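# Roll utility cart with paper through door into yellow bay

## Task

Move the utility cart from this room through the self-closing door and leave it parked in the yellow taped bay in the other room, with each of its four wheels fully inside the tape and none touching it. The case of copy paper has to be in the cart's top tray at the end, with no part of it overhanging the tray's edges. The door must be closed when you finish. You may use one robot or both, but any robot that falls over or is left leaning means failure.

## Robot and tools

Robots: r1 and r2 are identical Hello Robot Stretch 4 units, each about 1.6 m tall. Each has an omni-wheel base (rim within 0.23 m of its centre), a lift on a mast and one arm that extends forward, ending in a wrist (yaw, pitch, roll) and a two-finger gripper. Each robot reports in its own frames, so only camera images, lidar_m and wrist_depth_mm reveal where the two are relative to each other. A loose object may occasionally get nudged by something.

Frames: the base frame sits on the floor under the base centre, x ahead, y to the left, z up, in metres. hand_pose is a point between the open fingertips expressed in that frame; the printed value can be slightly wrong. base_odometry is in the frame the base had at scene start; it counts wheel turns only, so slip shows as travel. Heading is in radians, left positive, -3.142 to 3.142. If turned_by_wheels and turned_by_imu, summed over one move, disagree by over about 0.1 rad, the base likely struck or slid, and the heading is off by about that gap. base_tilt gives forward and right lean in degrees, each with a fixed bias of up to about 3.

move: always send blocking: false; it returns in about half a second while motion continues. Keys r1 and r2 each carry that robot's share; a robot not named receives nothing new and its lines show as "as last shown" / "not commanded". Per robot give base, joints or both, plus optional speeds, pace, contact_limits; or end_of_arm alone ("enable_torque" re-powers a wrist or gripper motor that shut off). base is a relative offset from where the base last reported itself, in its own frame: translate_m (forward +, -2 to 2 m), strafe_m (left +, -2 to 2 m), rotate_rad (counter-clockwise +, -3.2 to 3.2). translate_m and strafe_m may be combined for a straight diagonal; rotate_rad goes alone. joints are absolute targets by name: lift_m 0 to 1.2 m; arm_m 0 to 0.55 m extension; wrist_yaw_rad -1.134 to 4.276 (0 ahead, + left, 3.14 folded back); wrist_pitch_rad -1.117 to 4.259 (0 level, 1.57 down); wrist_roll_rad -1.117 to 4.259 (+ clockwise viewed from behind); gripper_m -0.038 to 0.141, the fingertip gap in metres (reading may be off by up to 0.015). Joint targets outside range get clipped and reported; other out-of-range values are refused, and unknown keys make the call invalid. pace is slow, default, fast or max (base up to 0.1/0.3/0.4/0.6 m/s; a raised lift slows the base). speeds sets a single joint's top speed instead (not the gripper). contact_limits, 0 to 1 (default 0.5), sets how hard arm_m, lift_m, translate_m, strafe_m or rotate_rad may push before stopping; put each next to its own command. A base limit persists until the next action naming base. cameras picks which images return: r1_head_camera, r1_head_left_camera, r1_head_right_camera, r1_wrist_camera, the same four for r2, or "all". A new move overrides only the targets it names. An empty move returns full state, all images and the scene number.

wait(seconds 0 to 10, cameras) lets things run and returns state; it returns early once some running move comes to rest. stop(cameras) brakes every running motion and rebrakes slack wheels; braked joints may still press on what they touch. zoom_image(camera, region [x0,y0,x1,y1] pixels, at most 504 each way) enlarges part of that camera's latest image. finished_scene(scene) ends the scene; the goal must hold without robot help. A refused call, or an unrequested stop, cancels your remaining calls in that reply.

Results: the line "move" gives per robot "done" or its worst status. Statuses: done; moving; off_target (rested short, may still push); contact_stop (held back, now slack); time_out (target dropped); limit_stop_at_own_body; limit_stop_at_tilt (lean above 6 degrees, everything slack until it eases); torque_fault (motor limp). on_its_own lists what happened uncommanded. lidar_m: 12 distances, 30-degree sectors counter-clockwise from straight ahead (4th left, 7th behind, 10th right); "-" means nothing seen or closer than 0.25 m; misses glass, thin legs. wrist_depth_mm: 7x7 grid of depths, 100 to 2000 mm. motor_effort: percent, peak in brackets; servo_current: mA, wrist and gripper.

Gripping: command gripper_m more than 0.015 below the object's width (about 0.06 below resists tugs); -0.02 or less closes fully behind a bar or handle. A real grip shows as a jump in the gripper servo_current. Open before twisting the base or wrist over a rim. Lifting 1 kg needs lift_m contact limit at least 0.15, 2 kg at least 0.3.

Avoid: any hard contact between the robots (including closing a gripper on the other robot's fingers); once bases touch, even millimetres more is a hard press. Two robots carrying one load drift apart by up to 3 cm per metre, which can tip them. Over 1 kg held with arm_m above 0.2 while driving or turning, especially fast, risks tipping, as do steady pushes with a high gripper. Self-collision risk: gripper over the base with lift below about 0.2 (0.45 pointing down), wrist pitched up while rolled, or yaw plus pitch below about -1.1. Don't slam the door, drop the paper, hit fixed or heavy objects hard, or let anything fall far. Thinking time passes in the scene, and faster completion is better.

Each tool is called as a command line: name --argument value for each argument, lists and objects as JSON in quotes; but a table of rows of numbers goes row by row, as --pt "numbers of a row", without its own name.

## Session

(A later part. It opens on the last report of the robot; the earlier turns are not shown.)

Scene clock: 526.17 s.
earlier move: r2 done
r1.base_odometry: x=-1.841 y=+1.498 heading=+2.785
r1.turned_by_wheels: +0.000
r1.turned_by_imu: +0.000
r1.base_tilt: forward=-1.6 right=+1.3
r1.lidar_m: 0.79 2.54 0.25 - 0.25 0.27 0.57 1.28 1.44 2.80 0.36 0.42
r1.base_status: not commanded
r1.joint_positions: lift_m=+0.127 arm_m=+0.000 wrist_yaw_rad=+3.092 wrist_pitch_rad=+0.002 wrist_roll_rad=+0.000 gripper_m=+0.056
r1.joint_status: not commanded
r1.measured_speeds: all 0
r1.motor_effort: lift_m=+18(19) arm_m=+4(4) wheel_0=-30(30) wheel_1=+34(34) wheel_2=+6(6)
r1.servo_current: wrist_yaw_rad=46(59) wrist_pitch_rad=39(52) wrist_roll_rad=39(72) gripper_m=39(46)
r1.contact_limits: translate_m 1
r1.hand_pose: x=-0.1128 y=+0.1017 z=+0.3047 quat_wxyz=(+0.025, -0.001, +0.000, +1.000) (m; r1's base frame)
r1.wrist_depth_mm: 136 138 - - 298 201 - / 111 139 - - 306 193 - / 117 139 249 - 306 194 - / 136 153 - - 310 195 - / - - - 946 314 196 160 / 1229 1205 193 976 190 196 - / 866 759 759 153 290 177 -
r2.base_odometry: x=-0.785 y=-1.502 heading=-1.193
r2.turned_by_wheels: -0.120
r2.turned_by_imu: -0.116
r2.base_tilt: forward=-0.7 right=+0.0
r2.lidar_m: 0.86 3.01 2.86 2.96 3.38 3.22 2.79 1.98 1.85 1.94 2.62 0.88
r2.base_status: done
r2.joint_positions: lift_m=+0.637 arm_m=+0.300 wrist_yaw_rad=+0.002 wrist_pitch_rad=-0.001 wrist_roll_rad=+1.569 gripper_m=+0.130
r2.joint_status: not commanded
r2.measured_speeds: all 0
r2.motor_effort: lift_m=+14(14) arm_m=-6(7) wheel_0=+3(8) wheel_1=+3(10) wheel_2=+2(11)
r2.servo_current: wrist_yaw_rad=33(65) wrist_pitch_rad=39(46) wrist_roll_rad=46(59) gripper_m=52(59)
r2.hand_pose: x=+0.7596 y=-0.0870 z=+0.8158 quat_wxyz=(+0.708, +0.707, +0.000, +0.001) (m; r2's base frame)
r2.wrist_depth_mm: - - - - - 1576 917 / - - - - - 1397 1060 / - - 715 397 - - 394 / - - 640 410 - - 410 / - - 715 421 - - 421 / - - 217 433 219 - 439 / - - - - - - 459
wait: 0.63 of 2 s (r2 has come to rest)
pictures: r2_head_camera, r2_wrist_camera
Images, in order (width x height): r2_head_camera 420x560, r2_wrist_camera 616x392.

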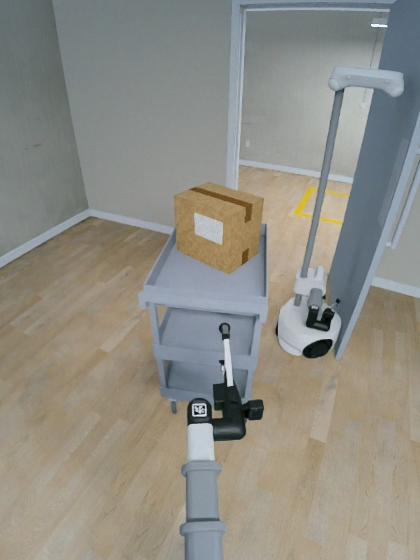

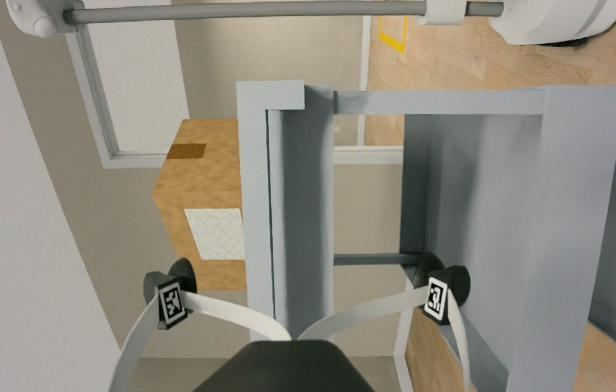

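move --blocking false --r2 '{"base":{"translate_m":0.1,"strafe_m":0.08},"joints":{"arm_m":0.385},"pace":"slow"}'

wait --seconds 1.2

wait --seconds 1

move --blocking false --r2 '{"joints":{"gripper_m":-0.02}}'

wait --seconds 2.5 --cameras '["r2_wrist_camera"]'

move --blocking false --r2 '{"base":{"translate_m":0.09,"strafe_m":0.38},"joints":{"wrist_yaw_rad":-0.42},"speeds":{"wrist_yaw_rad":0.1},"pace":"slow","contact_limits":{"translate_m":0.8}}'

wait --seconds 5 --cameras '["r2_head_camera","r2_wrist_camera","r1_head_left_camera","r1_head_right_camera"]'

Scene clock: 546.37 s.
move: r2 moving
r1: as last shown
r1.lidar_m: 0.80 2.55 0.25 - 0.25 0.25 0.58 1.28 1.44 2.78 0.35 0.42
r1.motor_effort: lift_m=+19(19) arm_m=+4(4) wheel_0=-30(30) wheel_1=+34(34) wheel_2=+6(6)
r1.servo_current: wrist_yaw_rad=52(78) wrist_pitch_rad=39(46) wrist_roll_rad=46(65) gripper_m=39(46)
r1.contact_limits: translate_m 1
r1.wrist_depth_mm: 136 138 - - 300 200 - / 111 138 - - 307 193 - / 117 139 248 - 307 194 - / 136 152 - - 309 195 - / - - - 960 310 195 160 / 1182 1205 193 976 191 196 - / 866 759 768 153 291 177 -
r2.base_odometry: x=-0.773 y=-1.509 heading=-1.193
r2.turned_by_wheels: +0.000
r2.turned_by_imu: +0.000
r2.base_tilt: forward=-0.7 right=+0.0
r2.lidar_m: 0.87 2.99 2.85 2.96 3.39 3.23 2.80 1.97 1.89 1.97 2.60 0.86
r2.base_status: translate_m moving; strafe_m moving
r2.joint_positions: lift_m=+0.637 arm_m=+0.312 wrist_yaw_rad=+0.002 wrist_pitch_rad=-0.001 wrist_roll_rad=+1.569 gripper_m=+0.130
r2.joint_status: arm_m moving
r2.measured_speeds: translate_m=+0.040 strafe_m=+0.033 rotate_rad=-0.003 lift_m=+0.000 arm_m=+0.049 wrist_yaw_rad=+0.000 wrist_pitch_rad=+0.000 wrist_roll_rad=+0.000
r2.motor_effort: lift_m=+14(14) arm_m=+7(9) wheel_0=-3(8) wheel_1=+8(8) wheel_2=-9(9)
r2.servo_current: wrist_yaw_rad=46(52) wrist_pitch_rad=46(46) wrist_roll_rad=46(59) gripper_m=52(52)
r2.hand_pose: x=+0.7719 y=-0.0870 z=+0.8158 quat_wxyz=(+0.708, +0.707, +0.000, +0.001) (m; r2's base frame)
r2.wrist_depth_mm: - - - - - 1618 931 / - - - 370 - 854 1008 / - - 691 377 - - 377 / - - 621 389 - - 389 / - - 683 402 - - 404 / - - 217 415 219 - 418 / - - - - - - 433
pictures: none

Scene clock: 547.57 s.
earlier move: r2 moving
r1.base_odometry: x=-1.841 y=+1.498 heading=+2.785
r1.turned_by_wheels: +0.000
r1.turned_by_imu: +0.000
r1.base_tilt: forward=-1.6 right=+1.3
r1.lidar_m: 0.82 2.55 0.25 - 0.25 0.25 0.59 1.29 1.40 2.79 0.36 0.41
r1.base_status: not commanded
r1.joint_positions: lift_m=+0.127 arm_m=+0.000 wrist_yaw_rad=+3.092 wrist_pitch_rad=+0.002 wrist_roll_rad=+0.000 gripper_m=+0.056
r1.joint_status: not commanded
r1.measured_speeds: all 0
r1.motor_effort: lift_m=+18(19) arm_m=+4(4) wheel_0=-30(30) wheel_1=+34(35) wheel_2=+6(6)
r1.servo_current: wrist_yaw_rad=52(78) wrist_pitch_rad=39(52) wrist_roll_rad=59(65) gripper_m=39(52)
r1.contact_limits: translate_m 1
r1.hand_pose: x=-0.1128 y=+0.1017 z=+0.3047 quat_wxyz=(+0.025, -0.001, +0.000, +1.000) (m; r1's base frame)
r1.wrist_depth_mm: 136 138 - - 300 200 - / 111 138 - - 304 193 - / 117 139 248 - 306 194 - / 136 153 - - 312 194 - / - - - 976 314 195 160 / 1205 1205 194 991 191 195 - / 866 759 768 153 291 177 -
r2.base_odometry: x=-0.686 y=-1.559 heading=-1.193
r2.turned_by_wheels: +0.000
r2.turned_by_imu: +0.000
r2.base_tilt: forward=-0.7 right=+0.0
r2.lidar_m: 0.81 2.90 2.77 2.84 3.44 3.29 2.92 2.08 1.96 2.06 2.66 0.83
r2.base_status: translate_m moving; strafe_m moving
r2.joint_positions: lift_m=+0.637 arm_m=+0.384 wrist_yaw_rad=+0.002 wrist_pitch_rad=-0.001 wrist_roll_rad=+1.569 gripper_m=+0.130
r2.joint_status: arm_m moving
r2.measured_speeds: translate_m=+0.044 strafe_m=+0.036 rotate_rad=-0.004 lift_m=+0.000 arm_m=+0.016 wrist_yaw_rad=+0.000 wrist_pitch_rad=+0.000 wrist_roll_rad=+0.000
r2.motor_effort: lift_m=+14(14) arm_m=+7(11) wheel_0=-5(9) wheel_1=+3(9) wheel_2=-4(10)
r2.servo_current: wrist_yaw_rad=46(59) wrist_pitch_rad=39(46) wrist_roll_rad=59(59) gripper_m=46(59)
r2.hand_pose: x=+0.8432 y=-0.0870 z=+0.8158 quat_wxyz=(+0.708, +0.707, +0.000, +0.001) (m; r2's base frame)
r2.wrist_depth_mm: 1808 - 187 228 - 732 - / - 621 187 235 - 778 - / - 477 186 243 - - - / - 549 192 251 - - - / - - 200 259 - - - / - - 202 267 195 - - / - - 212 - - 1808 459
wait: 1.20 s; no rest
pictures: none

Scene clock: 548.37 s.
earlier move: r2 done
r1.base_odometry: x=-1.841 y=+1.498 heading=+2.785
r1.turned_by_wheels: +0.000
r1.turned_by_imu: +0.000
r1.base_tilt: forward=-1.6 right=+1.3
r1.lidar_m: 0.80 2.55 0.25 - 0.25 0.28 0.59 1.29 1.44 2.78 0.34 0.40
r1.base_status: not commanded
r1.joint_positions: lift_m=+0.127 arm_m=+0.000 wrist_yaw_rad=+3.092 wrist_pitch_rad=+0.002 wrist_roll_rad=+0.000 gripper_m=+0.056
r1.joint_status: not commanded
r1.measured_speeds: all 0
r1.motor_effort: lift_m=+18(19) arm_m=+4(4) wheel_0=-29(30) wheel_1=+34(35) wheel_2=+6(6)
r1.servo_current: wrist_yaw_rad=52(78) wrist_pitch_rad=46(52) wrist_roll_rad=65(65) gripper_m=39(52)
r1.contact_limits: translate_m 1
r1.hand_pose: x=-0.1128 y=+0.1017 z=+0.3047 quat_wxyz=(+0.025, -0.001, +0.000, +1.000) (m; r1's base frame)
r1.wrist_depth_mm: 136 138 - - 300 201 - / 111 138 - - 309 192 - / 117 139 248 - 307 195 - / 136 151 - - 310 195 - / - - - 960 314 196 160 / 1229 1229 194 976 191 196 - / 866 759 759 153 291 177 -
r2.base_odometry: x=-0.674 y=-1.565 heading=-1.193
r2.turned_by_wheels: +0.000
r2.turned_by_imu: +0.000
r2.base_tilt: forward=-0.7 right=+0.1
r2.lidar_m: 0.79 2.87 2.74 2.85 3.46 3.28 2.97 2.09 1.98 2.07 2.64 0.81
r2.base_status: done
r2.joint_positions: lift_m=+0.637 arm_m=+0.385 wrist_yaw_rad=+0.002 wrist_pitch_rad=-0.001 wrist_roll_rad=+1.569 gripper_m=+0.130
r2.joint_status: all done
r2.measured_speeds: all 0
r2.motor_effort: lift_m=+14(14) arm_m=+7(11) wheel_0=-3(9) wheel_1=+4(9) wheel_2=-6(10)
r2.servo_current: wrist_yaw_rad=46(59) wrist_pitch_rad=46(46) wrist_roll_rad=46(59) gripper_m=52(59)
r2.hand_pose: x=+0.8442 y=-0.0870 z=+0.8158 quat_wxyz=(+0.708, +0.707, +0.000, +0.001) (m; r2's base frame)
r2.wrist_depth_mm: 1756 - 165 219 - 715 - / - 591 181 226 - 809 - / - 469 176 233 - 820 - / - 535 181 242 - - - / - - 188 249 - - - / - - 194 256 195 530 - / - - 206 - - 1808 449
wait: 0.80 of 1 s (r2 has come to rest)
pictures: none

Scene clock: 548.87 s.
move: r2 moving
r1: as last shown
r1.lidar_m: 0.80 2.55 0.25 - 0.25 0.27 0.60 1.30 1.43 2.80 0.34 0.42
r1.motor_effort: lift_m=+19(19) arm_m=+4(4) wheel_0=-29(30) wheel_1=+34(34) wheel_2=+6(6)
r1.servo_current: wrist_yaw_rad=39(65) wrist_pitch_rad=39(46) wrist_roll_rad=52(65) gripper_m=39(46)
r1.contact_limits: translate_m 1
r1.wrist_depth_mm: 136 138 - - 300 200 - / 111 138 - - 304 193 - / 117 139 248 - 307 195 - / 136 152 - - 312 195 - / - - - 946 312 196 160 / 1205 1229 193 960 191 196 - / 854 768 759 153 291 177 -
r2.base_odometry: x=-0.674 y=-1.565 heading=-1.193
r2.turned_by_wheels: +0.000
r2.turned_by_imu: +0.000
r2.base_tilt: forward=-0.7 right=+0.1
r2.lidar_m: 0.80 2.90 2.76 2.85 3.45 3.30 2.98 2.09 2.00 2.07 2.66 0.81
r2.base_status: not commanded
r2.joint_positions: lift_m=+0.637 arm_m=+0.385 wrist_yaw_rad=+0.002 wrist_pitch_rad=-0.001 wrist_roll_rad=+1.569 gripper_m=+0.117
r2.joint_status: gripper_m moving
r2.measured_speeds: all 0
r2.motor_effort: lift_m=+14(14) arm_m=+7(8) wheel_0=-3(4) wheel_1=+3(4) wheel_2=-6(6)
r2.servo_current: wrist_yaw_rad=46(52) wrist_pitch_rad=46(46) wrist_roll_rad=46(59) gripper_m=98(111)
r2.hand_pose: x=+0.8442 y=-0.0870 z=+0.8158 quat_wxyz=(+0.708, +0.707, +0.000, +0.001) (m; r2's base frame)
r2.wrist_depth_mm: - - 165 218 - 741 - / - 597 170 225 - - - / - 469 176 233 - - - / - 559 182 241 - 842 - / - - 189 250 - - - / - - 195 256 194 549 - / - - 200 - - 1708 445
pictures: none

Scene clock: 550.67 s.
earlier move: r2 done
r1.base_odometry: x=-1.841 y=+1.498 heading=+2.785
r1.turned_by_wheels: +0.000
r1.turned_by_imu: +0.000
r1.base_tilt: forward=-1.6 right=+1.3
r1.lidar_m: 0.75 2.51 0.25 - 0.25 0.25 0.59 1.31 1.41 2.79 0.35 0.42
r1.base_status: not commanded
r1.joint_positions: lift_m=+0.127 arm_m=+0.000 wrist_yaw_rad=+3.092 wrist_pitch_rad=+0.002 wrist_roll_rad=+0.000 gripper_m=+0.056
r1.joint_status: not commanded
r1.measured_speeds: all 0
r1.motor_effort: lift_m=+18(19) arm_m=+4(4) wheel_0=-30(30) wheel_1=+34(35) wheel_2=+6(6)
r1.servo_current: wrist_yaw_rad=52(65) wrist_pitch_rad=46(52) wrist_roll_rad=39(65) gripper_m=39(46)
r1.contact_limits: translate_m 1
r1.hand_pose: x=-0.1128 y=+0.1017 z=+0.3047 quat_wxyz=(+0.025, -0.001, +0.000, +1.000) (m; r1's base frame)
r1.wrist_depth_mm: 136 138 - - 300 200 - / 111 138 - - 307 192 - / 117 139 248 - 306 194 - / 136 152 - - 310 195 - / - - - 960 312 196 160 / 1229 1205 194 991 191 195 - / 854 759 759 153 290 176 -
r2.base_odometry: x=-0.674 y=-1.566 heading=-1.193
r2.turned_by_wheels: +0.000
r2.turned_by_imu: +0.000
r2.base_tilt: forward=-0.7 right=+0.1
r2.lidar_m: 0.78 2.89 2.74 2.86 3.44 3.27 2.95 2.08 2.00 2.07 2.64 0.79
r2.base_status: not commanded
r2.joint_positions: lift_m=+0.638 arm_m=+0.385 wrist_yaw_rad=+0.001 wrist_pitch_rad=-0.017 wrist_roll_rad=+1.569 gripper_m=-0.019
r2.joint_status: all done
r2.measured_speeds: all 0
r2.motor_effort: lift_m=+11(14) arm_m=+5(8) wheel_0=-3(4) wheel_1=+0(4) wheel_2=-2(6)
r2.servo_current: wrist_yaw_rad=39(59) wrist_pitch_rad=85(91) wrist_roll_rad=52(65) gripper_m=104(299)
r2.hand_pose: x=+0.8443 y=-0.0871 z=+0.8206 quat_wxyz=(+0.708, +0.707, -0.006, +0.006) (m; r2's base frame)
r2.wrist_depth_mm: - - 150 202 200 1983 - / - - 477 206 206 768 - / - - 442 214 212 788 - / - - 484 219 218 820 - / - - 554 224 224 - - / - - 176 183 177 - - / - - - - - 1808 480
wait: 1.80 of 2.5 s (r2 has come to rest)
pictures: r2_wrist_camera
Images, in order (width x height): r2_wrist_camera 616x392.

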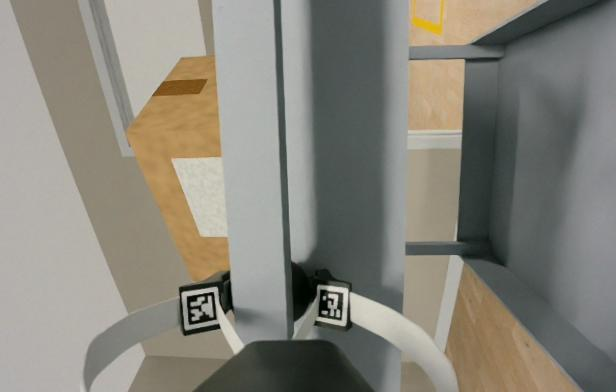

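Scene clock: 551.17 s.
move: r2 moving
r1: as last shown
r1.lidar_m: 0.75 2.52 0.25 - 0.25 0.25 0.59 1.27 1.43 2.79 0.33 0.38
r1.motor_effort: lift_m=+19(19) arm_m=+4(4) wheel_0=-30(31) wheel_1=+34(34) wheel_2=+6(6)
r1.servo_current: wrist_yaw_rad=46(72) wrist_pitch_rad=39(46) wrist_roll_rad=52(52) gripper_m=46(46)
r1.contact_limits: translate_m 1
r1.wrist_depth_mm: 136 138 - - 300 201 - / 111 138 - - 306 192 - / 117 139 248 - 309 194 - / 136 152 - - 310 195 - / - - - 960 312 195 160 / 1229 1205 193 976 191 195 - / 854 759 759 153 291 177 -
r2.base_odometry: x=-0.661 y=-1.564 heading=-1.194
r2.turned_by_wheels: -0.001
r2.turned_by_imu: -0.001
r2.base_tilt: forward=-0.7 right=+0.1
r2.lidar_m: 0.80 2.89 2.75 2.83 3.47 3.29 2.96 2.11 2.00 2.05 2.66 0.76
r2.base_status: translate_m moving; strafe_m moving
r2.joint_positions: lift_m=+0.638 arm_m=+0.385 wrist_yaw_rad=-0.041 wrist_pitch_rad=-0.017 wrist_roll_rad=+1.569 gripper_m=-0.019
r2.joint_status: wrist_yaw_rad moving
r2.measured_speeds: translate_m=+0.012 strafe_m=+0.049 rotate_rad=-0.005 lift_m=+0.000 arm_m=+0.000 wrist_yaw_rad=-0.109 wrist_pitch_rad=+0.000 wrist_roll_rad=+0.000
r2.motor_effort: lift_m=+11(11) arm_m=+5(5) wheel_0=-9(11) wheel_1=+6(8) wheel_2=-7(7)
r2.servo_current: wrist_yaw_rad=39(72) wrist_pitch_rad=91(91) wrist_roll_rad=59(59) gripper_m=104(111)
r2.contact_limits: translate_m 0.8
r2.hand_pose: x=+0.8403 y=-0.0992 z=+0.8207 quat_wxyz=(+0.708, +0.706, -0.021, -0.009) (m; r2's base frame)
r2.wrist_depth_mm: - - - 206 206 1921 - / - - 504 212 211 768 - / - - 445 217 215 788 - / - - 477 221 220 809 - / - - 544 226 226 - - / - - 177 183 176 - - / - - - - - 1808 496
pictures: none

Scene clock: 555.80 s.
earlier move: r2 done
r1.base_odometry: x=-1.841 y=+1.498 heading=+2.785
r1.turned_by_wheels: +0.000
r1.turned_by_imu: +0.000
r1.base_tilt: forward=-1.6 right=+1.2
r1.lidar_m: 1.60 2.53 0.25 - 0.25 0.26 0.60 1.29 1.40 2.80 0.45 0.44
r1.base_status: not commanded
r1.joint_positions: lift_m=+0.127 arm_m=+0.000 wrist_yaw_rad=+3.092 wrist_pitch_rad=+0.002 wrist_roll_rad=+0.000 gripper_m=+0.056
r1.joint_status: not commanded
r1.measured_speeds: all 0
r1.motor_effort: lift_m=+19(19) arm_m=+4(4) wheel_0=-30(31) wheel_1=+34(35) wheel_2=+6(6)
r1.servo_current: wrist_yaw_rad=33(72) wrist_pitch_rad=39(52) wrist_roll_rad=33(65) gripper_m=33(46)
r1.contact_limits: translate_m 1
r1.hand_pose: x=-0.1128 y=+0.1017 z=+0.3047 quat_wxyz=(+0.025, -0.001, +0.000, +1.000) (m; r1's base frame)
r1.wrist_depth_mm: 136 138 - - 301 201 - / 111 138 - - 306 192 - / 117 139 249 - 309 195 - / 136 153 - - 310 195 - / - - - 960 314 196 160 / 1205 1205 193 960 191 196 - / 854 768 759 153 291 177 -
r2.base_odometry: x=-0.288 y=-1.509 heading=-1.194
r2.turned_by_wheels: +0.000
r2.turned_by_imu: -0.011
r2.base_tilt: forward=-0.7 right=+0.1
r2.lidar_m: 0.77 2.51 2.37 2.49 3.26 3.17 3.30 2.53 2.35 2.44 1.62 0.68
r2.base_status: done
r2.joint_positions: lift_m=+0.638 arm_m=+0.385 wrist_yaw_rad=-0.416 wrist_pitch_rad=-0.018 wrist_roll_rad=+1.569 gripper_m=-0.019
r2.joint_status: all done
r2.measured_speeds: all 0
r2.motor_effort: lift_m=+10(11) arm_m=+5(5) wheel_0=-9(17) wheel_1=+3(8) wheel_2=-5(14)
r2.servo_current: wrist_yaw_rad=52(85) wrist_pitch_rad=98(104) wrist_roll_rad=52(59) gripper_m=85(111)
r2.contact_limits: translate_m 0.8
r2.hand_pose: x=+0.7843 y=-0.1964 z=+0.8211 quat_wxyz=(+0.694, +0.690, -0.152, -0.140) (m; r2's base frame)
r2.wrist_depth_mm: - 1205 147 199 198 723 - / - - 473 204 204 - - / - - 445 212 209 788 - / - - 488 218 216 809 - / - - 564 224 224 - - / - - 178 183 229 - 525 / - - - - 129 1808 477
wait: 4.63 of 5 s (r2 has come to rest)
pictures: r1_head_left_camera, r1_head_right_camera, r2_head_camera, r2_wrist_camera
Images, in order (width x height): r1_head_left_camera 420x672, r1_head_right_camera 420x672, r2_head_camera 420x560, r2_wrist_camera 616x392.

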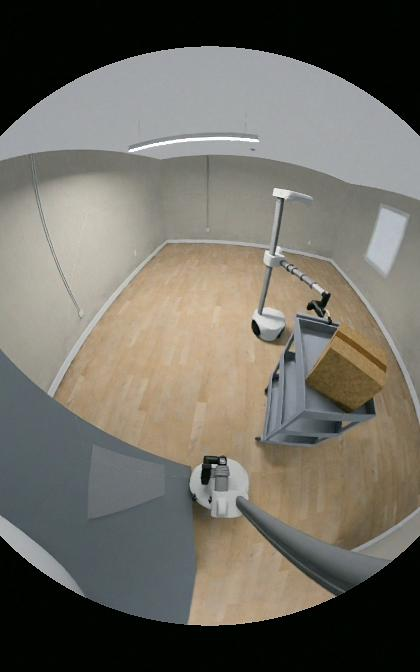

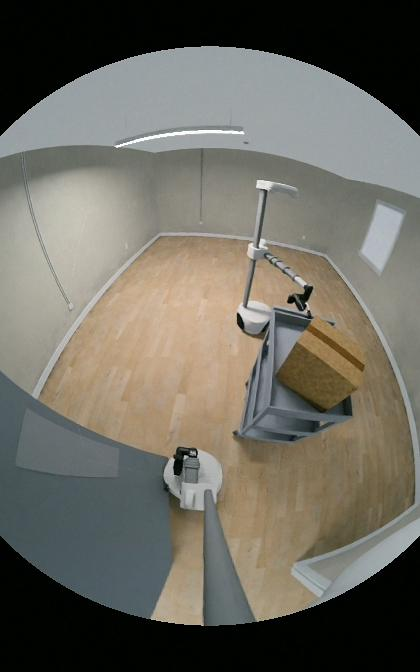

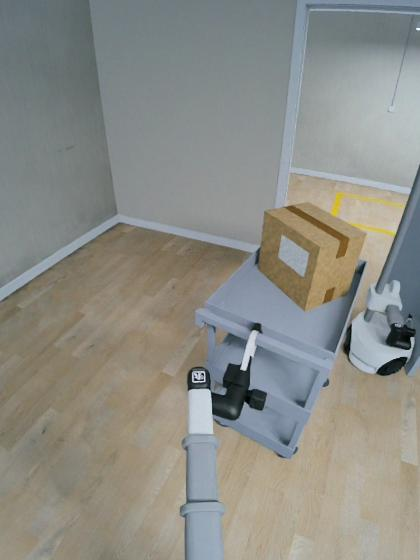

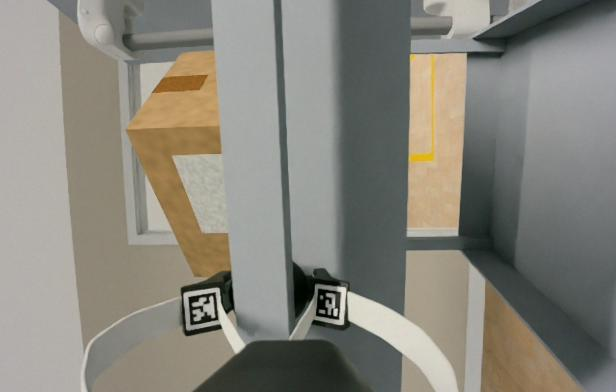

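move --blocking false --r2 '{"joints":{"gripper_m":0.13}}'

wait --seconds 1.8

move --blocking false --r2 '{"base":{"translate_m":-0.18,"strafe_m":0.08},"joints":{"arm_m":0.3}}'

wait --seconds 0.8

wait --seconds 1.2

move --blocking false --r2 '{"base":{"strafe_m":0.18,"translate_m":0.13},"joints":{"wrist_yaw_rad":0}}'

wait --seconds 1

wait --seconds 1.2

move --blocking false --r2 '{"base":{"rotate_rad":-0.45}}'

wait --seconds 2 --cameras '["r2_head_camera","r2_wrist_camera","r2_head_left_camera"]'

Scene clock: 568.17 s.
move: r2 moving
r1: as last shown
r1.base_tilt: forward=-1.6 right=+1.3
r1.lidar_m: 1.61 2.54 0.25 - 0.25 0.26 0.61 1.30 1.42 2.79 0.45 0.45
r1.motor_effort: lift_m=+19(19) arm_m=+4(4) wheel_0=-29(30) wheel_1=+34(34) wheel_2=+6(6)
r1.servo_current: wrist_yaw_rad=65(65) wrist_pitch_rad=39(46) wrist_roll_rad=52(72) gripper_m=39(46)
r1.contact_limits: translate_m 1
r1.wrist_depth_mm: 136 138 - - 300 201 - / 111 138 - - 306 192 - / 117 138 248 - 309 194 - / 136 152 - - 310 195 - / - - - 960 312 196 160 / 1205 1229 194 991 191 196 - / 854 759 759 153 290 177 -
r2.base_odometry: x=-0.287 y=-1.509 heading=-1.193
r2.turned_by_wheels: +0.000
r2.turned_by_imu: +0.001
r2.base_tilt: forward=-0.7 right=+0.1
r2.lidar_m: 0.78 2.50 2.37 2.45 3.27 3.21 3.31 2.48 2.36 2.43 1.60 0.67
r2.base_status: not commanded
r2.joint_positions: lift_m=+0.638 arm_m=+0.385 wrist_yaw_rad=-0.418 wrist_pitch_rad=-0.018 wrist_roll_rad=+1.569 gripper_m=+0.005
r2.joint_status: gripper_m moving
r2.measured_speeds: translate_m=+0.000 strafe_m=+0.001 rotate_rad=+0.002 lift_m=+0.000 arm_m=+0.000 wrist_yaw_rad=-0.009 wrist_pitch_rad=+0.000 wrist_roll_rad=+0.000
r2.motor_effort: lift_m=+10(10) arm_m=+4(5) wheel_0=-4(9) wheel_1=+3(3) wheel_2=-5(5)
r2.servo_current: wrist_yaw_rad=46(52) wrist_pitch_rad=98(104) wrist_roll_rad=39(59) gripper_m=91(98)
r2.contact_limits: translate_m 0.8
r2.hand_pose: x=+0.7840 y=-0.1968 z=+0.8211 quat_wxyz=(+0.694, +0.690, -0.153, -0.140) (m; r2's base frame)
r2.wrist_depth_mm: - 1182 151 204 202 - - / - - 157 210 207 778 - / - - 161 217 214 788 - / - - 488 224 222 809 - / - - 559 229 229 - - / - - 180 184 180 - - / - - - - - 1863 477
pictures: none

Scene clock: 569.97 s.
earlier move: r2 done
r1.base_odometry: x=-1.841 y=+1.498 heading=+2.785
r1.turned_by_wheels: +0.000
r1.turned_by_imu: +0.000
r1.base_tilt: forward=-1.6 right=+1.3
r1.lidar_m: 1.61 2.53 0.25 - 0.25 0.27 0.62 1.29 1.43 2.80 0.42 0.44
r1.base_status: not commanded
r1.joint_positions: lift_m=+0.127 arm_m=+0.000 wrist_yaw_rad=+3.092 wrist_pitch_rad=+0.002 wrist_roll_rad=+0.000 gripper_m=+0.056
r1.joint_status: not commanded
r1.measured_speeds: all 0
r1.motor_effort: lift_m=+18(19) arm_m=+4(4) wheel_0=-30(30) wheel_1=+34(34) wheel_2=+6(6)
r1.servo_current: wrist_yaw_rad=39(65) wrist_pitch_rad=39(52) wrist_roll_rad=39(72) gripper_m=39(52)
r1.contact_limits: translate_m 1
r1.hand_pose: x=-0.1128 y=+0.1017 z=+0.3047 quat_wxyz=(+0.025, -0.001, +0.000, +1.000) (m; r1's base frame)
r1.wrist_depth_mm: 136 138 - - 300 200 - / 111 138 - - 304 193 - / 117 139 248 - 307 194 - / 136 152 - - 314 195 - / - - - 960 314 195 160 / 1182 1229 193 960 191 196 - / 866 750 768 153 291 177 -
r2.base_odometry: x=-0.287 y=-1.509 heading=-1.193
r2.turned_by_wheels: +0.000
r2.turned_by_imu: +0.000
r2.base_tilt: forward=-0.7 right=+0.1
r2.lidar_m: 0.81 2.53 2.38 2.44 3.27 3.20 3.31 2.50 2.36 2.45 1.60 0.70
r2.base_status: not commanded
r2.joint_positions: lift_m=+0.637 arm_m=+0.385 wrist_yaw_rad=-0.419 wrist_pitch_rad=-0.003 wrist_roll_rad=+1.569 gripper_m=+0.130
r2.joint_status: all done
r2.measured_speeds: all 0
r2.motor_effort: lift_m=+13(13) arm_m=+4(5) wheel_0=+0(9) wheel_1=+3(4) wheel_2=-4(5)
r2.servo_current: wrist_yaw_rad=46(59) wrist_pitch_rad=33(104) wrist_roll_rad=59(59) gripper_m=52(117)
r2.contact_limits: translate_m 0.8
r2.hand_pose: x=+0.7837 y=-0.1972 z=+0.8164 quat_wxyz=(+0.692, +0.691, -0.148, -0.146) (m; r2's base frame)
r2.wrist_depth_mm: - 1138 170 217 1160 - - / - 609 169 224 - - - / - 469 173 230 - - - / - 535 197 238 - 842 - / - - 185 246 - - - / - - 186 251 195 525 - / - - - - - 1708 449
wait: 1.80 s; at rest by 1.77 s
pictures: none

Scene clock: 570.47 s.
move: r2 moving
r1: as last shown
r1.lidar_m: 1.62 2.52 0.25 - 0.25 0.25 0.62 1.29 1.42 2.79 0.43 0.45
r1.motor_effort: lift_m=+19(19) arm_m=+4(4) wheel_0=-30(30) wheel_1=+34(34) wheel_2=+6(6)
r1.servo_current: wrist_yaw_rad=52(59) wrist_pitch_rad=39(46) wrist_roll_rad=59(59) gripper_m=46(46)
r1.contact_limits: translate_m 1
r1.wrist_depth_mm: 136 138 - - 298 200 - / 111 138 - - 307 192 - / 117 139 249 - 307 194 - / 136 152 - - 312 195 - / - - - 960 314 196 160 / 1229 1182 194 991 191 196 - / 854 759 750 153 291 176 -
r2.base_odometry: x=-0.286 y=-1.475 heading=-1.193
r2.turned_by_wheels: +0.000
r2.turned_by_imu: +0.000
r2.base_tilt: forward=-0.6 right=+0.1
r2.lidar_m: 0.81 2.52 2.38 2.46 3.28 3.18 3.26 2.47 2.35 2.44 1.65 0.74
r2.base_status: translate_m moving; strafe_m moving
r2.joint_positions: lift_m=+0.637 arm_m=+0.335 wrist_yaw_rad=-0.419 wrist_pitch_rad=-0.001 wrist_roll_rad=+1.569 gripper_m=+0.130
r2.joint_status: arm_m moving
r2.measured_speeds: translate_m=-0.121 strafe_m=+0.055 rotate_rad=-0.002 lift_m=+0.000 arm_m=-0.174 wrist_yaw_rad=+0.000 wrist_pitch_rad=+0.000 wrist_roll_rad=+0.000
r2.motor_effort: lift_m=+14(14) arm_m=-7(8) wheel_0=-9(13) wheel_1=-4(6) wheel_2=+11(12)
r2.servo_current: wrist_yaw_rad=39(52) wrist_pitch_rad=46(46) wrist_roll_rad=39(59) gripper_m=52(59)
r2.hand_pose: x=+0.7340 y=-0.1972 z=+0.8159 quat_wxyz=(+0.692, +0.691, -0.147, -0.147) (m; r2's base frame)
r2.wrist_depth_mm: - 1229 224 279 1182 1182 - / - - 285 290 - - - / - 580 294 297 - - - / - - 544 306 - - - / - - 256 317 - - - / - - 259 325 213 - - / - - - - - 1756 -
pictures: none

Scene clock: 571.27 s.
earlier move: r2 moving
r1.base_odometry: x=-1.841 y=+1.498 heading=+2.785
r1.turned_by_wheels: +0.000
r1.turned_by_imu: +0.000
r1.base_tilt: forward=-1.6 right=+1.3
r1.lidar_m: 1.73 2.55 0.25 - 0.25 0.25 0.63 1.28 1.43 2.78 0.43 0.44
r1.base_status: not commanded
r1.joint_positions: lift_m=+0.127 arm_m=+0.000 wrist_yaw_rad=+3.092 wrist_pitch_rad=+0.002 wrist_roll_rad=+0.000 gripper_m=+0.056
r1.joint_status: not commanded
r1.measured_speeds: all 0
r1.motor_effort: lift_m=+18(19) arm_m=+4(4) wheel_0=-30(30) wheel_1=+34(34) wheel_2=+6(6)
r1.servo_current: wrist_yaw_rad=52(65) wrist_pitch_rad=39(46) wrist_roll_rad=39(65) gripper_m=39(46)
r1.contact_limits: translate_m 1
r1.hand_pose: x=-0.1128 y=+0.1017 z=+0.3047 quat_wxyz=(+0.025, -0.001, +0.000, +1.000) (m; r1's base frame)
r1.wrist_depth_mm: 136 138 - - 300 201 - / 111 138 - - 306 192 - / 117 139 249 - 307 194 - / 136 152 - - 309 195 - / - - - 960 312 195 160 / 1229 1205 193 991 191 196 - / 866 768 750 153 291 176 -
r2.base_odometry: x=-0.280 y=-1.334 heading=-1.193
r2.turned_by_wheels: +0.000
r2.turned_by_imu: +0.000
r2.base_tilt: forward=-0.7 right=+0.1
r2.lidar_m: 0.93 2.54 2.40 2.48 3.17 3.03 3.12 2.50 2.34 2.42 1.84 0.89
r2.base_status: translate_m moving; strafe_m moving
r2.joint_positions: lift_m=+0.637 arm_m=+0.300 wrist_yaw_rad=-0.419 wrist_pitch_rad=-0.001 wrist_roll_rad=+1.569 gripper_m=+0.130
r2.joint_status: all done
r2.measured_speeds: translate_m=-0.104 strafe_m=+0.046 rotate_rad=+0.000 lift_m=+0.000 arm_m=+0.000 wrist_yaw_rad=+0.000 wrist_pitch_rad=+0.000 wrist_roll_rad=+0.000
r2.motor_effort: lift_m=+14(14) arm_m=-6(11) wheel_0=-4(13) wheel_1=-5(7) wheel_2=+4(12)
r2.servo_current: wrist_yaw_rad=59(59) wrist_pitch_rad=46(46) wrist_roll_rad=59(59) gripper_m=52(59)
r2.hand_pose: x=+0.6989 y=-0.1972 z=+0.8159 quat_wxyz=(+0.692, +0.691, -0.147, -0.147) (m; r2's base frame)
r2.wrist_depth_mm: - - - - - 1182 1138 / - - - 452 - 1205 455 / - - 759 469 - 469 462 / - - 741 480 - 480 480 / - - 831 492 - 496 496 / - - 218 512 219 508 517 / - - - - - 539 549
wait: 0.80 s; no rest
pictures: none

Scene clock: 571.97 s.
earlier move: r2 done
r1.base_odometry: x=-1.841 y=+1.498 heading=+2.785
r1.turned_by_wheels: +0.000
r1.turned_by_imu: +0.000
r1.base_tilt: forward=-1.6 right=+1.3
r1.lidar_m: 1.74 2.51 0.25 - 0.25 0.25 0.60 1.30 1.41 2.80 0.42 0.44
r1.base_status: not commanded
r1.joint_positions: lift_m=+0.127 arm_m=+0.000 wrist_yaw_rad=+3.092 wrist_pitch_rad=+0.002 wrist_roll_rad=+0.000 gripper_m=+0.056
r1.joint_status: not commanded
r1.measured_speeds: all 0
r1.motor_effort: lift_m=+19(19) arm_m=+4(4) wheel_0=-30(30) wheel_1=+34(35) wheel_2=+6(6)
r1.servo_current: wrist_yaw_rad=46(72) wrist_pitch_rad=39(46) wrist_roll_rad=59(65) gripper_m=39(52)
r1.contact_limits: translate_m 1
r1.hand_pose: x=-0.1128 y=+0.1017 z=+0.3047 quat_wxyz=(+0.025, -0.001, +0.000, +1.000) (m; r1's base frame)
r1.wrist_depth_mm: 136 138 - - 300 201 - / 111 138 - - 306 193 - / 117 139 248 - 306 194 - / 136 153 - - 310 195 - / - - - 960 314 195 160 / 1229 1205 193 976 191 196 - / 866 778 759 153 291 176 -
r2.base_odometry: x=-0.279 y=-1.313 heading=-1.193
r2.turned_by_wheels: +0.000
r2.turned_by_imu: +0.000
r2.base_tilt: forward=-0.7 right=+0.0
r2.lidar_m: 0.93 2.53 2.39 2.46 3.18 2.99 3.11 2.47 2.34 2.41 1.89 0.90
r2.base_status: done
r2.joint_positions: lift_m=+0.637 arm_m=+0.300 wrist_yaw_rad=-0.419 wrist_pitch_rad=-0.001 wrist_roll_rad=+1.569 gripper_m=+0.130
r2.joint_status: all done
r2.measured_speeds: all 0
r2.motor_effort: lift_m=+14(14) arm_m=-7(11) wheel_0=-3(13) wheel_1=-6(7) wheel_2=+3(12)
r2.servo_current: wrist_yaw_rad=39(59) wrist_pitch_rad=39(46) wrist_roll_rad=39(59) gripper_m=52(59)
r2.hand_pose: x=+0.6989 y=-0.1972 z=+0.8159 quat_wxyz=(+0.692, +0.691, -0.147, -0.147) (m; r2's base frame)
r2.wrist_depth_mm: - - - - - 1182 1118 / - - - 477 - 1229 484 / - - 798 488 - 492 488 / - - 750 508 - 508 508 / - - 891 517 - 521 517 / - - 218 525 220 535 1098 / - - - - - 564 1078
wait: 0.70 of 1.2 s (r2 has come to rest)
pictures: none

Scene clock: 572.47 s.
move: r2 moving
r1: as last shown
r1.lidar_m: 1.79 2.54 0.25 - 0.25 0.25 0.59 1.29 1.43 2.77 0.44 0.45
r1.motor_effort: lift_m=+19(19) arm_m=+4(4) wheel_0=-30(30) wheel_1=+34(34) wheel_2=+6(6)
r1.servo_current: wrist_yaw_rad=46(59) wrist_pitch_rad=46(46) wrist_roll_rad=39(59) gripper_m=39(46)
r1.contact_limits: translate_m 1
r1.wrist_depth_mm: 136 138 - - 301 200 - / 111 138 - - 304 193 - / 117 139 249 - 309 195 - / 136 153 - - 309 195 - / - - - 960 314 196 160 / 1255 1229 194 991 190 196 - / 878 759 759 153 291 176 -
r2.base_odometry: x=-0.249 y=-1.320 heading=-1.194
r2.turned_by_wheels: -0.001
r2.turned_by_imu: -0.001
r2.base_tilt: forward=-0.6 right=+0.1
r2.lidar_m: 0.96 2.46 2.35 2.43 3.16 2.99 3.12 2.52 2.39 2.47 1.81 0.90
r2.base_status: translate_m moving; strafe_m moving
r2.joint_positions: lift_m=+0.637 arm_m=+0.300 wrist_yaw_rad=-0.013 wrist_pitch_rad=-0.001 wrist_roll_rad=+1.569 gripper_m=+0.130
r2.joint_status: wrist_yaw_rad moving
r2.measured_speeds: translate_m=+0.071 strafe_m=+0.099 rotate_rad=-0.008 lift_m=+0.000 arm_m=+0.000 wrist_yaw_rad=+0.402 wrist_pitch_rad=+0.000 wrist_roll_rad=+0.000
r2.motor_effort: lift_m=+14(14) arm_m=-6(7) wheel_0=-8(10) wheel_1=+10(12) wheel_2=-10(11)
r2.servo_current: wrist_yaw_rad=65(104) wrist_pitch_rad=46(46) wrist_roll_rad=39(52) gripper_m=59(59)
r2.hand_pose: x=+0.7583 y=-0.0913 z=+0.8159 quat_wxyz=(+0.708, +0.707, -0.005, -0.004) (m; r2's base frame)
r2.wrist_depth_mm: - - 634 413 - - 418 / - - 798 445 - - 449 / - - - 492 - 504 500 / - - - 525 - 544 1025 / - - - - - 1537 1138 / - - 218 - 219 1366 1138 / - - - - - 1808 1118
pictures: none

Scene clock: 573.47 s.
earlier move: r2 moving
r1.base_odometry: x=-1.841 y=+1.498 heading=+2.785
r1.turned_by_wheels: +0.000
r1.turned_by_imu: +0.000
r1.base_tilt: forward=-1.6 right=+1.3
r1.lidar_m: 4.89 2.51 0.25 - 0.25 0.26 0.63 1.29 1.39 2.81 0.42 0.43
r1.base_status: not commanded
r1.joint_positions: lift_m=+0.127 arm_m=+0.000 wrist_yaw_rad=+3.092 wrist_pitch_rad=+0.002 wrist_roll_rad=+0.000 gripper_m=+0.056
r1.joint_status: not commanded
r1.measured_speeds: all 0
r1.motor_effort: lift_m=+18(19) arm_m=+4(4) wheel_0=-30(30) wheel_1=+34(34) wheel_2=+6(6)
r1.servo_current: wrist_yaw_rad=46(59) wrist_pitch_rad=39(52) wrist_roll_rad=52(59) gripper_m=33(46)
r1.contact_limits: translate_m 1
r1.hand_pose: x=-0.1128 y=+0.1017 z=+0.3047 quat_wxyz=(+0.025, -0.001, +0.000, +1.000) (m; r1's base frame)
r1.wrist_depth_mm: 136 138 - - 301 201 - / 111 139 - - 306 193 - / 117 139 249 - 307 194 - / 136 152 - - 310 195 - / - - - 960 312 196 160 / 1205 1229 193 976 191 196 - / 866 759 750 153 290 177 -
r2.base_odometry: x=-0.082 y=-1.363 heading=-1.194
r2.turned_by_wheels: +0.000
r2.turned_by_imu: +0.001
r2.base_tilt: forward=-0.7 right=+0.0
r2.lidar_m: 0.96 2.31 2.18 2.23 2.99 3.00 3.12 2.66 2.57 2.63 1.77 0.88
r2.base_status: translate_m moving; strafe_m moving
r2.joint_positions: lift_m=+0.637 arm_m=+0.300 wrist_yaw_rad=-0.003 wrist_pitch_rad=-0.001 wrist_roll_rad=+1.569 gripper_m=+0.130
r2.joint_status: all done
r2.measured_speeds: translate_m=+0.056 strafe_m=+0.081 rotate_rad=-0.001 lift_m=+0.000 arm_m=+0.000 wrist_yaw_rad=+0.000 wrist_pitch_rad=+0.000 wrist_roll_rad=+0.000
r2.motor_effort: lift_m=+14(14) arm_m=-6(7) wheel_0=-4(10) wheel_1=+3(12) wheel_2=-4(12)
r2.servo_current: wrist_yaw_rad=39(104) wrist_pitch_rad=46(46) wrist_roll_rad=46(59) gripper_m=46(59)
r2.hand_pose: x=+0.7592 y=-0.0882 z=+0.8158 quat_wxyz=(+0.708, +0.707, -0.001, -0.001) (m; r2's base frame)
r2.wrist_depth_mm: - - - 413 - 436 413 / - - - 442 - 1537 1078 / - - - - - 1618 1138 / - - - - - 1661 1138 / - - - - - 1537 1138 / - - 217 - 220 1308 1160 / - - - - - 1756 1138
wait: 1.00 s; no rest
pictures: none

Scene clock: 574.13 s.
earlier move: r2 done
r1.base_odometry: x=-1.841 y=+1.498 heading=+2.785
r1.turned_by_wheels: +0.000
r1.turned_by_imu: +0.000
r1.base_tilt: forward=-1.6 right=+1.3
r1.lidar_m: 4.89 2.54 0.25 - 0.25 0.26 0.62 1.28 1.42 2.80 0.43 0.44
r1.base_status: not commanded
r1.joint_positions: lift_m=+0.127 arm_m=+0.000 wrist_yaw_rad=+3.092 wrist_pitch_rad=+0.002 wrist_roll_rad=+0.000 gripper_m=+0.056
r1.joint_status: not commanded
r1.measured_speeds: all 0
r1.motor_effort: lift_m=+19(19) arm_m=+4(4) wheel_0=-30(30) wheel_1=+34(35) wheel_2=+6(6)
r1.servo_current: wrist_yaw_rad=39(59) wrist_pitch_rad=39(52) wrist_roll_rad=52(65) gripper_m=39(46)
r1.contact_limits: translate_m 1
r1.hand_pose: x=-0.1128 y=+0.1017 z=+0.3047 quat_wxyz=(+0.025, -0.001, +0.000, +1.000) (m; r1's base frame)
r1.wrist_depth_mm: 136 138 - - 301 200 - / 111 138 - - 306 193 - / 117 138 248 - 307 194 - / 136 153 - - 310 196 - / - - - 960 314 195 160 / 1205 1229 194 976 191 196 - / 866 759 750 153 291 177 -
r2.base_odometry: x=-0.064 y=-1.367 heading=-1.194
r2.turned_by_wheels: +0.000
r2.turned_by_imu: +0.000
r2.base_tilt: forward=-0.7 right=+0.1
r2.lidar_m: 2.85 2.27 2.17 2.22 3.00 3.01 3.12 2.72 2.56 2.66 1.77 0.90
r2.base_status: done
r2.joint_positions: lift_m=+0.637 arm_m=+0.300 wrist_yaw_rad=-0.003 wrist_pitch_rad=-0.001 wrist_roll_rad=+1.569 gripper_m=+0.130
r2.joint_status: all done
r2.measured_speeds: all 0
r2.motor_effort: lift_m=+14(14) arm_m=-7(7) wheel_0=-5(10) wheel_1=+2(12) wheel_2=-5(12)
r2.servo_current: wrist_yaw_rad=46(104) wrist_pitch_rad=39(46) wrist_roll_rad=39(59) gripper_m=52(59)
r2.hand_pose: x=+0.7592 y=-0.0882 z=+0.8158 quat_wxyz=(+0.708, +0.707, -0.001, -0.001) (m; r2's base frame)
r2.wrist_depth_mm: - - - 410 439 430 415 / - - - - - 1576 1118 / - - - - - 1618 1138 / - - - - - 1618 1138 / - - - - - 1499 1138 / - - 217 - 220 1336 1138 / - - - - - 1756 1138
wait: 0.67 of 1.2 s (r2 has come to rest)
pictures: none

Scene clock: 574.63 s.
move: r2 moving
r1: as last shown
r1.lidar_m: 4.89 2.52 0.25 - 0.25 0.27 0.60 1.28 1.44 2.78 0.42 0.43
r1.motor_effort: lift_m=+19(19) arm_m=+4(4) wheel_0=-30(30) wheel_1=+34(34) wheel_2=+6(6)
r1.servo_current: wrist_yaw_rad=39(59) wrist_pitch_rad=46(52) wrist_roll_rad=59(59) gripper_m=39(46)
r1.contact_limits: translate_m 1
r1.wrist_depth_mm: 136 138 - - 300 200 - / 111 138 - - 306 191 - / 117 139 248 - 309 195 - / 136 152 - - 310 195 - / - - - 946 312 196 160 / 1229 1205 195 976 191 196 - / 866 759 768 153 291 177 -
r2.base_odometry: x=-0.064 y=-1.367 heading=-1.444
r2.turned_by_wheels: -0.250
r2.turned_by_imu: -0.242
r2.base_tilt: forward=-0.7 right=+0.0
r2.lidar_m: 0.90 2.59 2.18 2.17 2.47 3.05 3.03 3.03 2.57 2.58 2.94 0.89
r2.base_status: rotate_rad moving
r2.joint_positions: lift_m=+0.637 arm_m=+0.300 wrist_yaw_rad=-0.002 wrist_pitch_rad=-0.001 wrist_roll_rad=+1.569 gripper_m=+0.130
r2.joint_status: not commanded
r2.measured_speeds: translate_m=+0.001 strafe_m=-0.001 rotate_rad=-0.938 lift_m=+0.000 arm_m=+0.000 wrist_yaw_rad=+0.000 wrist_pitch_rad=+0.000 wrist_roll_rad=+0.000
r2.motor_effort: lift_m=+14(14) arm_m=-7(7) wheel_0=+10(12) wheel_1=+8(10) wheel_2=+9(12)
r2.servo_current: wrist_yaw_rad=46(59) wrist_pitch_rad=46(46) wrist_roll_rad=46(65) gripper_m=52(52)
r2.hand_pose: x=+0.7593 y=-0.0881 z=+0.8158 quat_wxyz=(+0.708, +0.707, -0.001, +0.000) (m; r2's base frame)
r2.wrist_depth_mm: - - 580 377 - - 384 / - - 676 399 - - 407 / - - 788 424 - - 424 / - - - 455 - 473 455 / - - - - - 1661 1118 / - - 218 - 220 1336 1138 / - - - - - 1808 1118
pictures: none

Scene clock: 575.37 s.
earlier move: r2 done
r1.base_odometry: x=-1.841 y=+1.498 heading=+2.785
r1.turned_by_wheels: +0.000
r1.turned_by_imu: +0.000
r1.base_tilt: forward=-1.6 right=+1.3
r1.lidar_m: 4.89 2.51 0.25 - 0.25 0.25 0.57 1.30 1.43 2.79 0.43 0.43
r1.base_status: not commanded
r1.joint_positions: lift_m=+0.127 arm_m=+0.000 wrist_yaw_rad=+3.092 wrist_pitch_rad=+0.002 wrist_roll_rad=+0.000 gripper_m=+0.056
r1.joint_status: not commanded
r1.measured_speeds: all 0
r1.motor_effort: lift_m=+18(19) arm_m=+4(4) wheel_0=-29(30) wheel_1=+34(34) wheel_2=+6(6)
r1.servo_current: wrist_yaw_rad=46(59) wrist_pitch_rad=46(52) wrist_roll_rad=46(59) gripper_m=39(46)
r1.contact_limits: translate_m 1
r1.hand_pose: x=-0.1128 y=+0.1017 z=+0.3047 quat_wxyz=(+0.025, -0.001, +0.000, +1.000) (m; r1's base frame)
r1.wrist_depth_mm: 136 138 - - 300 200 - / 111 138 - - 304 193 - / 117 139 249 - 307 194 - / 136 152 - - 310 195 - / - - - 960 314 196 160 / 1205 1229 193 960 190 196 - / 866 768 759 153 291 177 -
r2.base_odometry: x=-0.064 y=-1.367 heading=-1.643
r2.turned_by_wheels: -0.200
r2.turned_by_imu: -0.195
r2.base_tilt: forward=-0.7 right=+0.1
r2.lidar_m: 0.88 2.93 2.21 2.16 2.27 3.13 3.05 3.20 2.66 2.55 2.70 0.91
r2.base_status: done
r2.joint_positions: lift_m=+0.637 arm_m=+0.300 wrist_yaw_rad=-0.002 wrist_pitch_rad=-0.001 wrist_roll_rad=+1.569 gripper_m=+0.130
r2.joint_status: not commanded
r2.measured_speeds: all 0
r2.motor_effort: lift_m=+14(14) arm_m=-7(7) wheel_0=+1(12) wheel_1=+3(10) wheel_2=+4(12)
r2.servo_current: wrist_yaw_rad=46(59) wrist_pitch_rad=39(46) wrist_roll_rad=46(65) gripper_m=52(59)
r2.hand_pose: x=+0.7593 y=-0.0881 z=+0.8158 quat_wxyz=(+0.708, +0.707, -0.001, +0.000) (m; r2's base frame)
r2.wrist_depth_mm: - - - - - 1138 1118 / - - 1397 399 404 402 399 / - - 699 410 - - 410 / - - 647 418 - - 418 / - - 741 427 - - 433 / - - 218 439 220 442 449 / - - - - - 1863 459
wait: 0.73 of 2 s (r2 has come to rest)
pictures: r2_head_camera, r2_head_left_camera, r2_wrist_camera
Images, in order (width x height): r2_head_camera 420x560, r2_head_left_camera 420x672, r2_wrist_camera 616x392.

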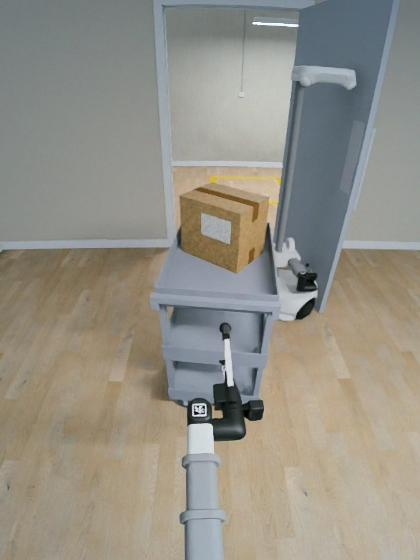

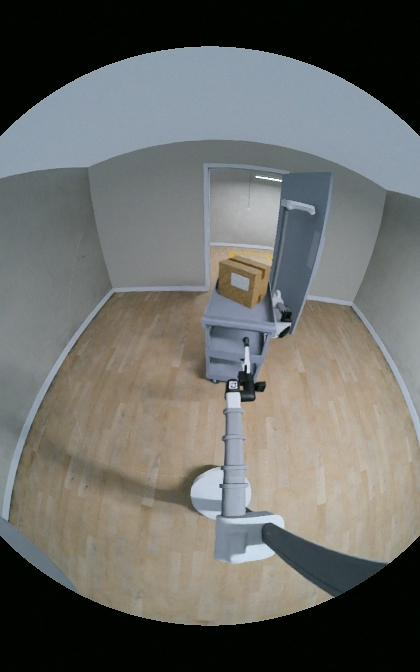

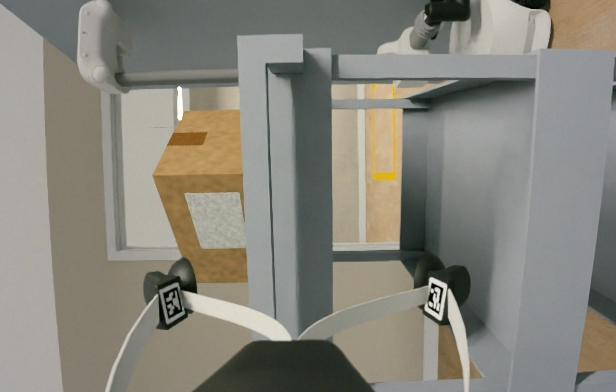

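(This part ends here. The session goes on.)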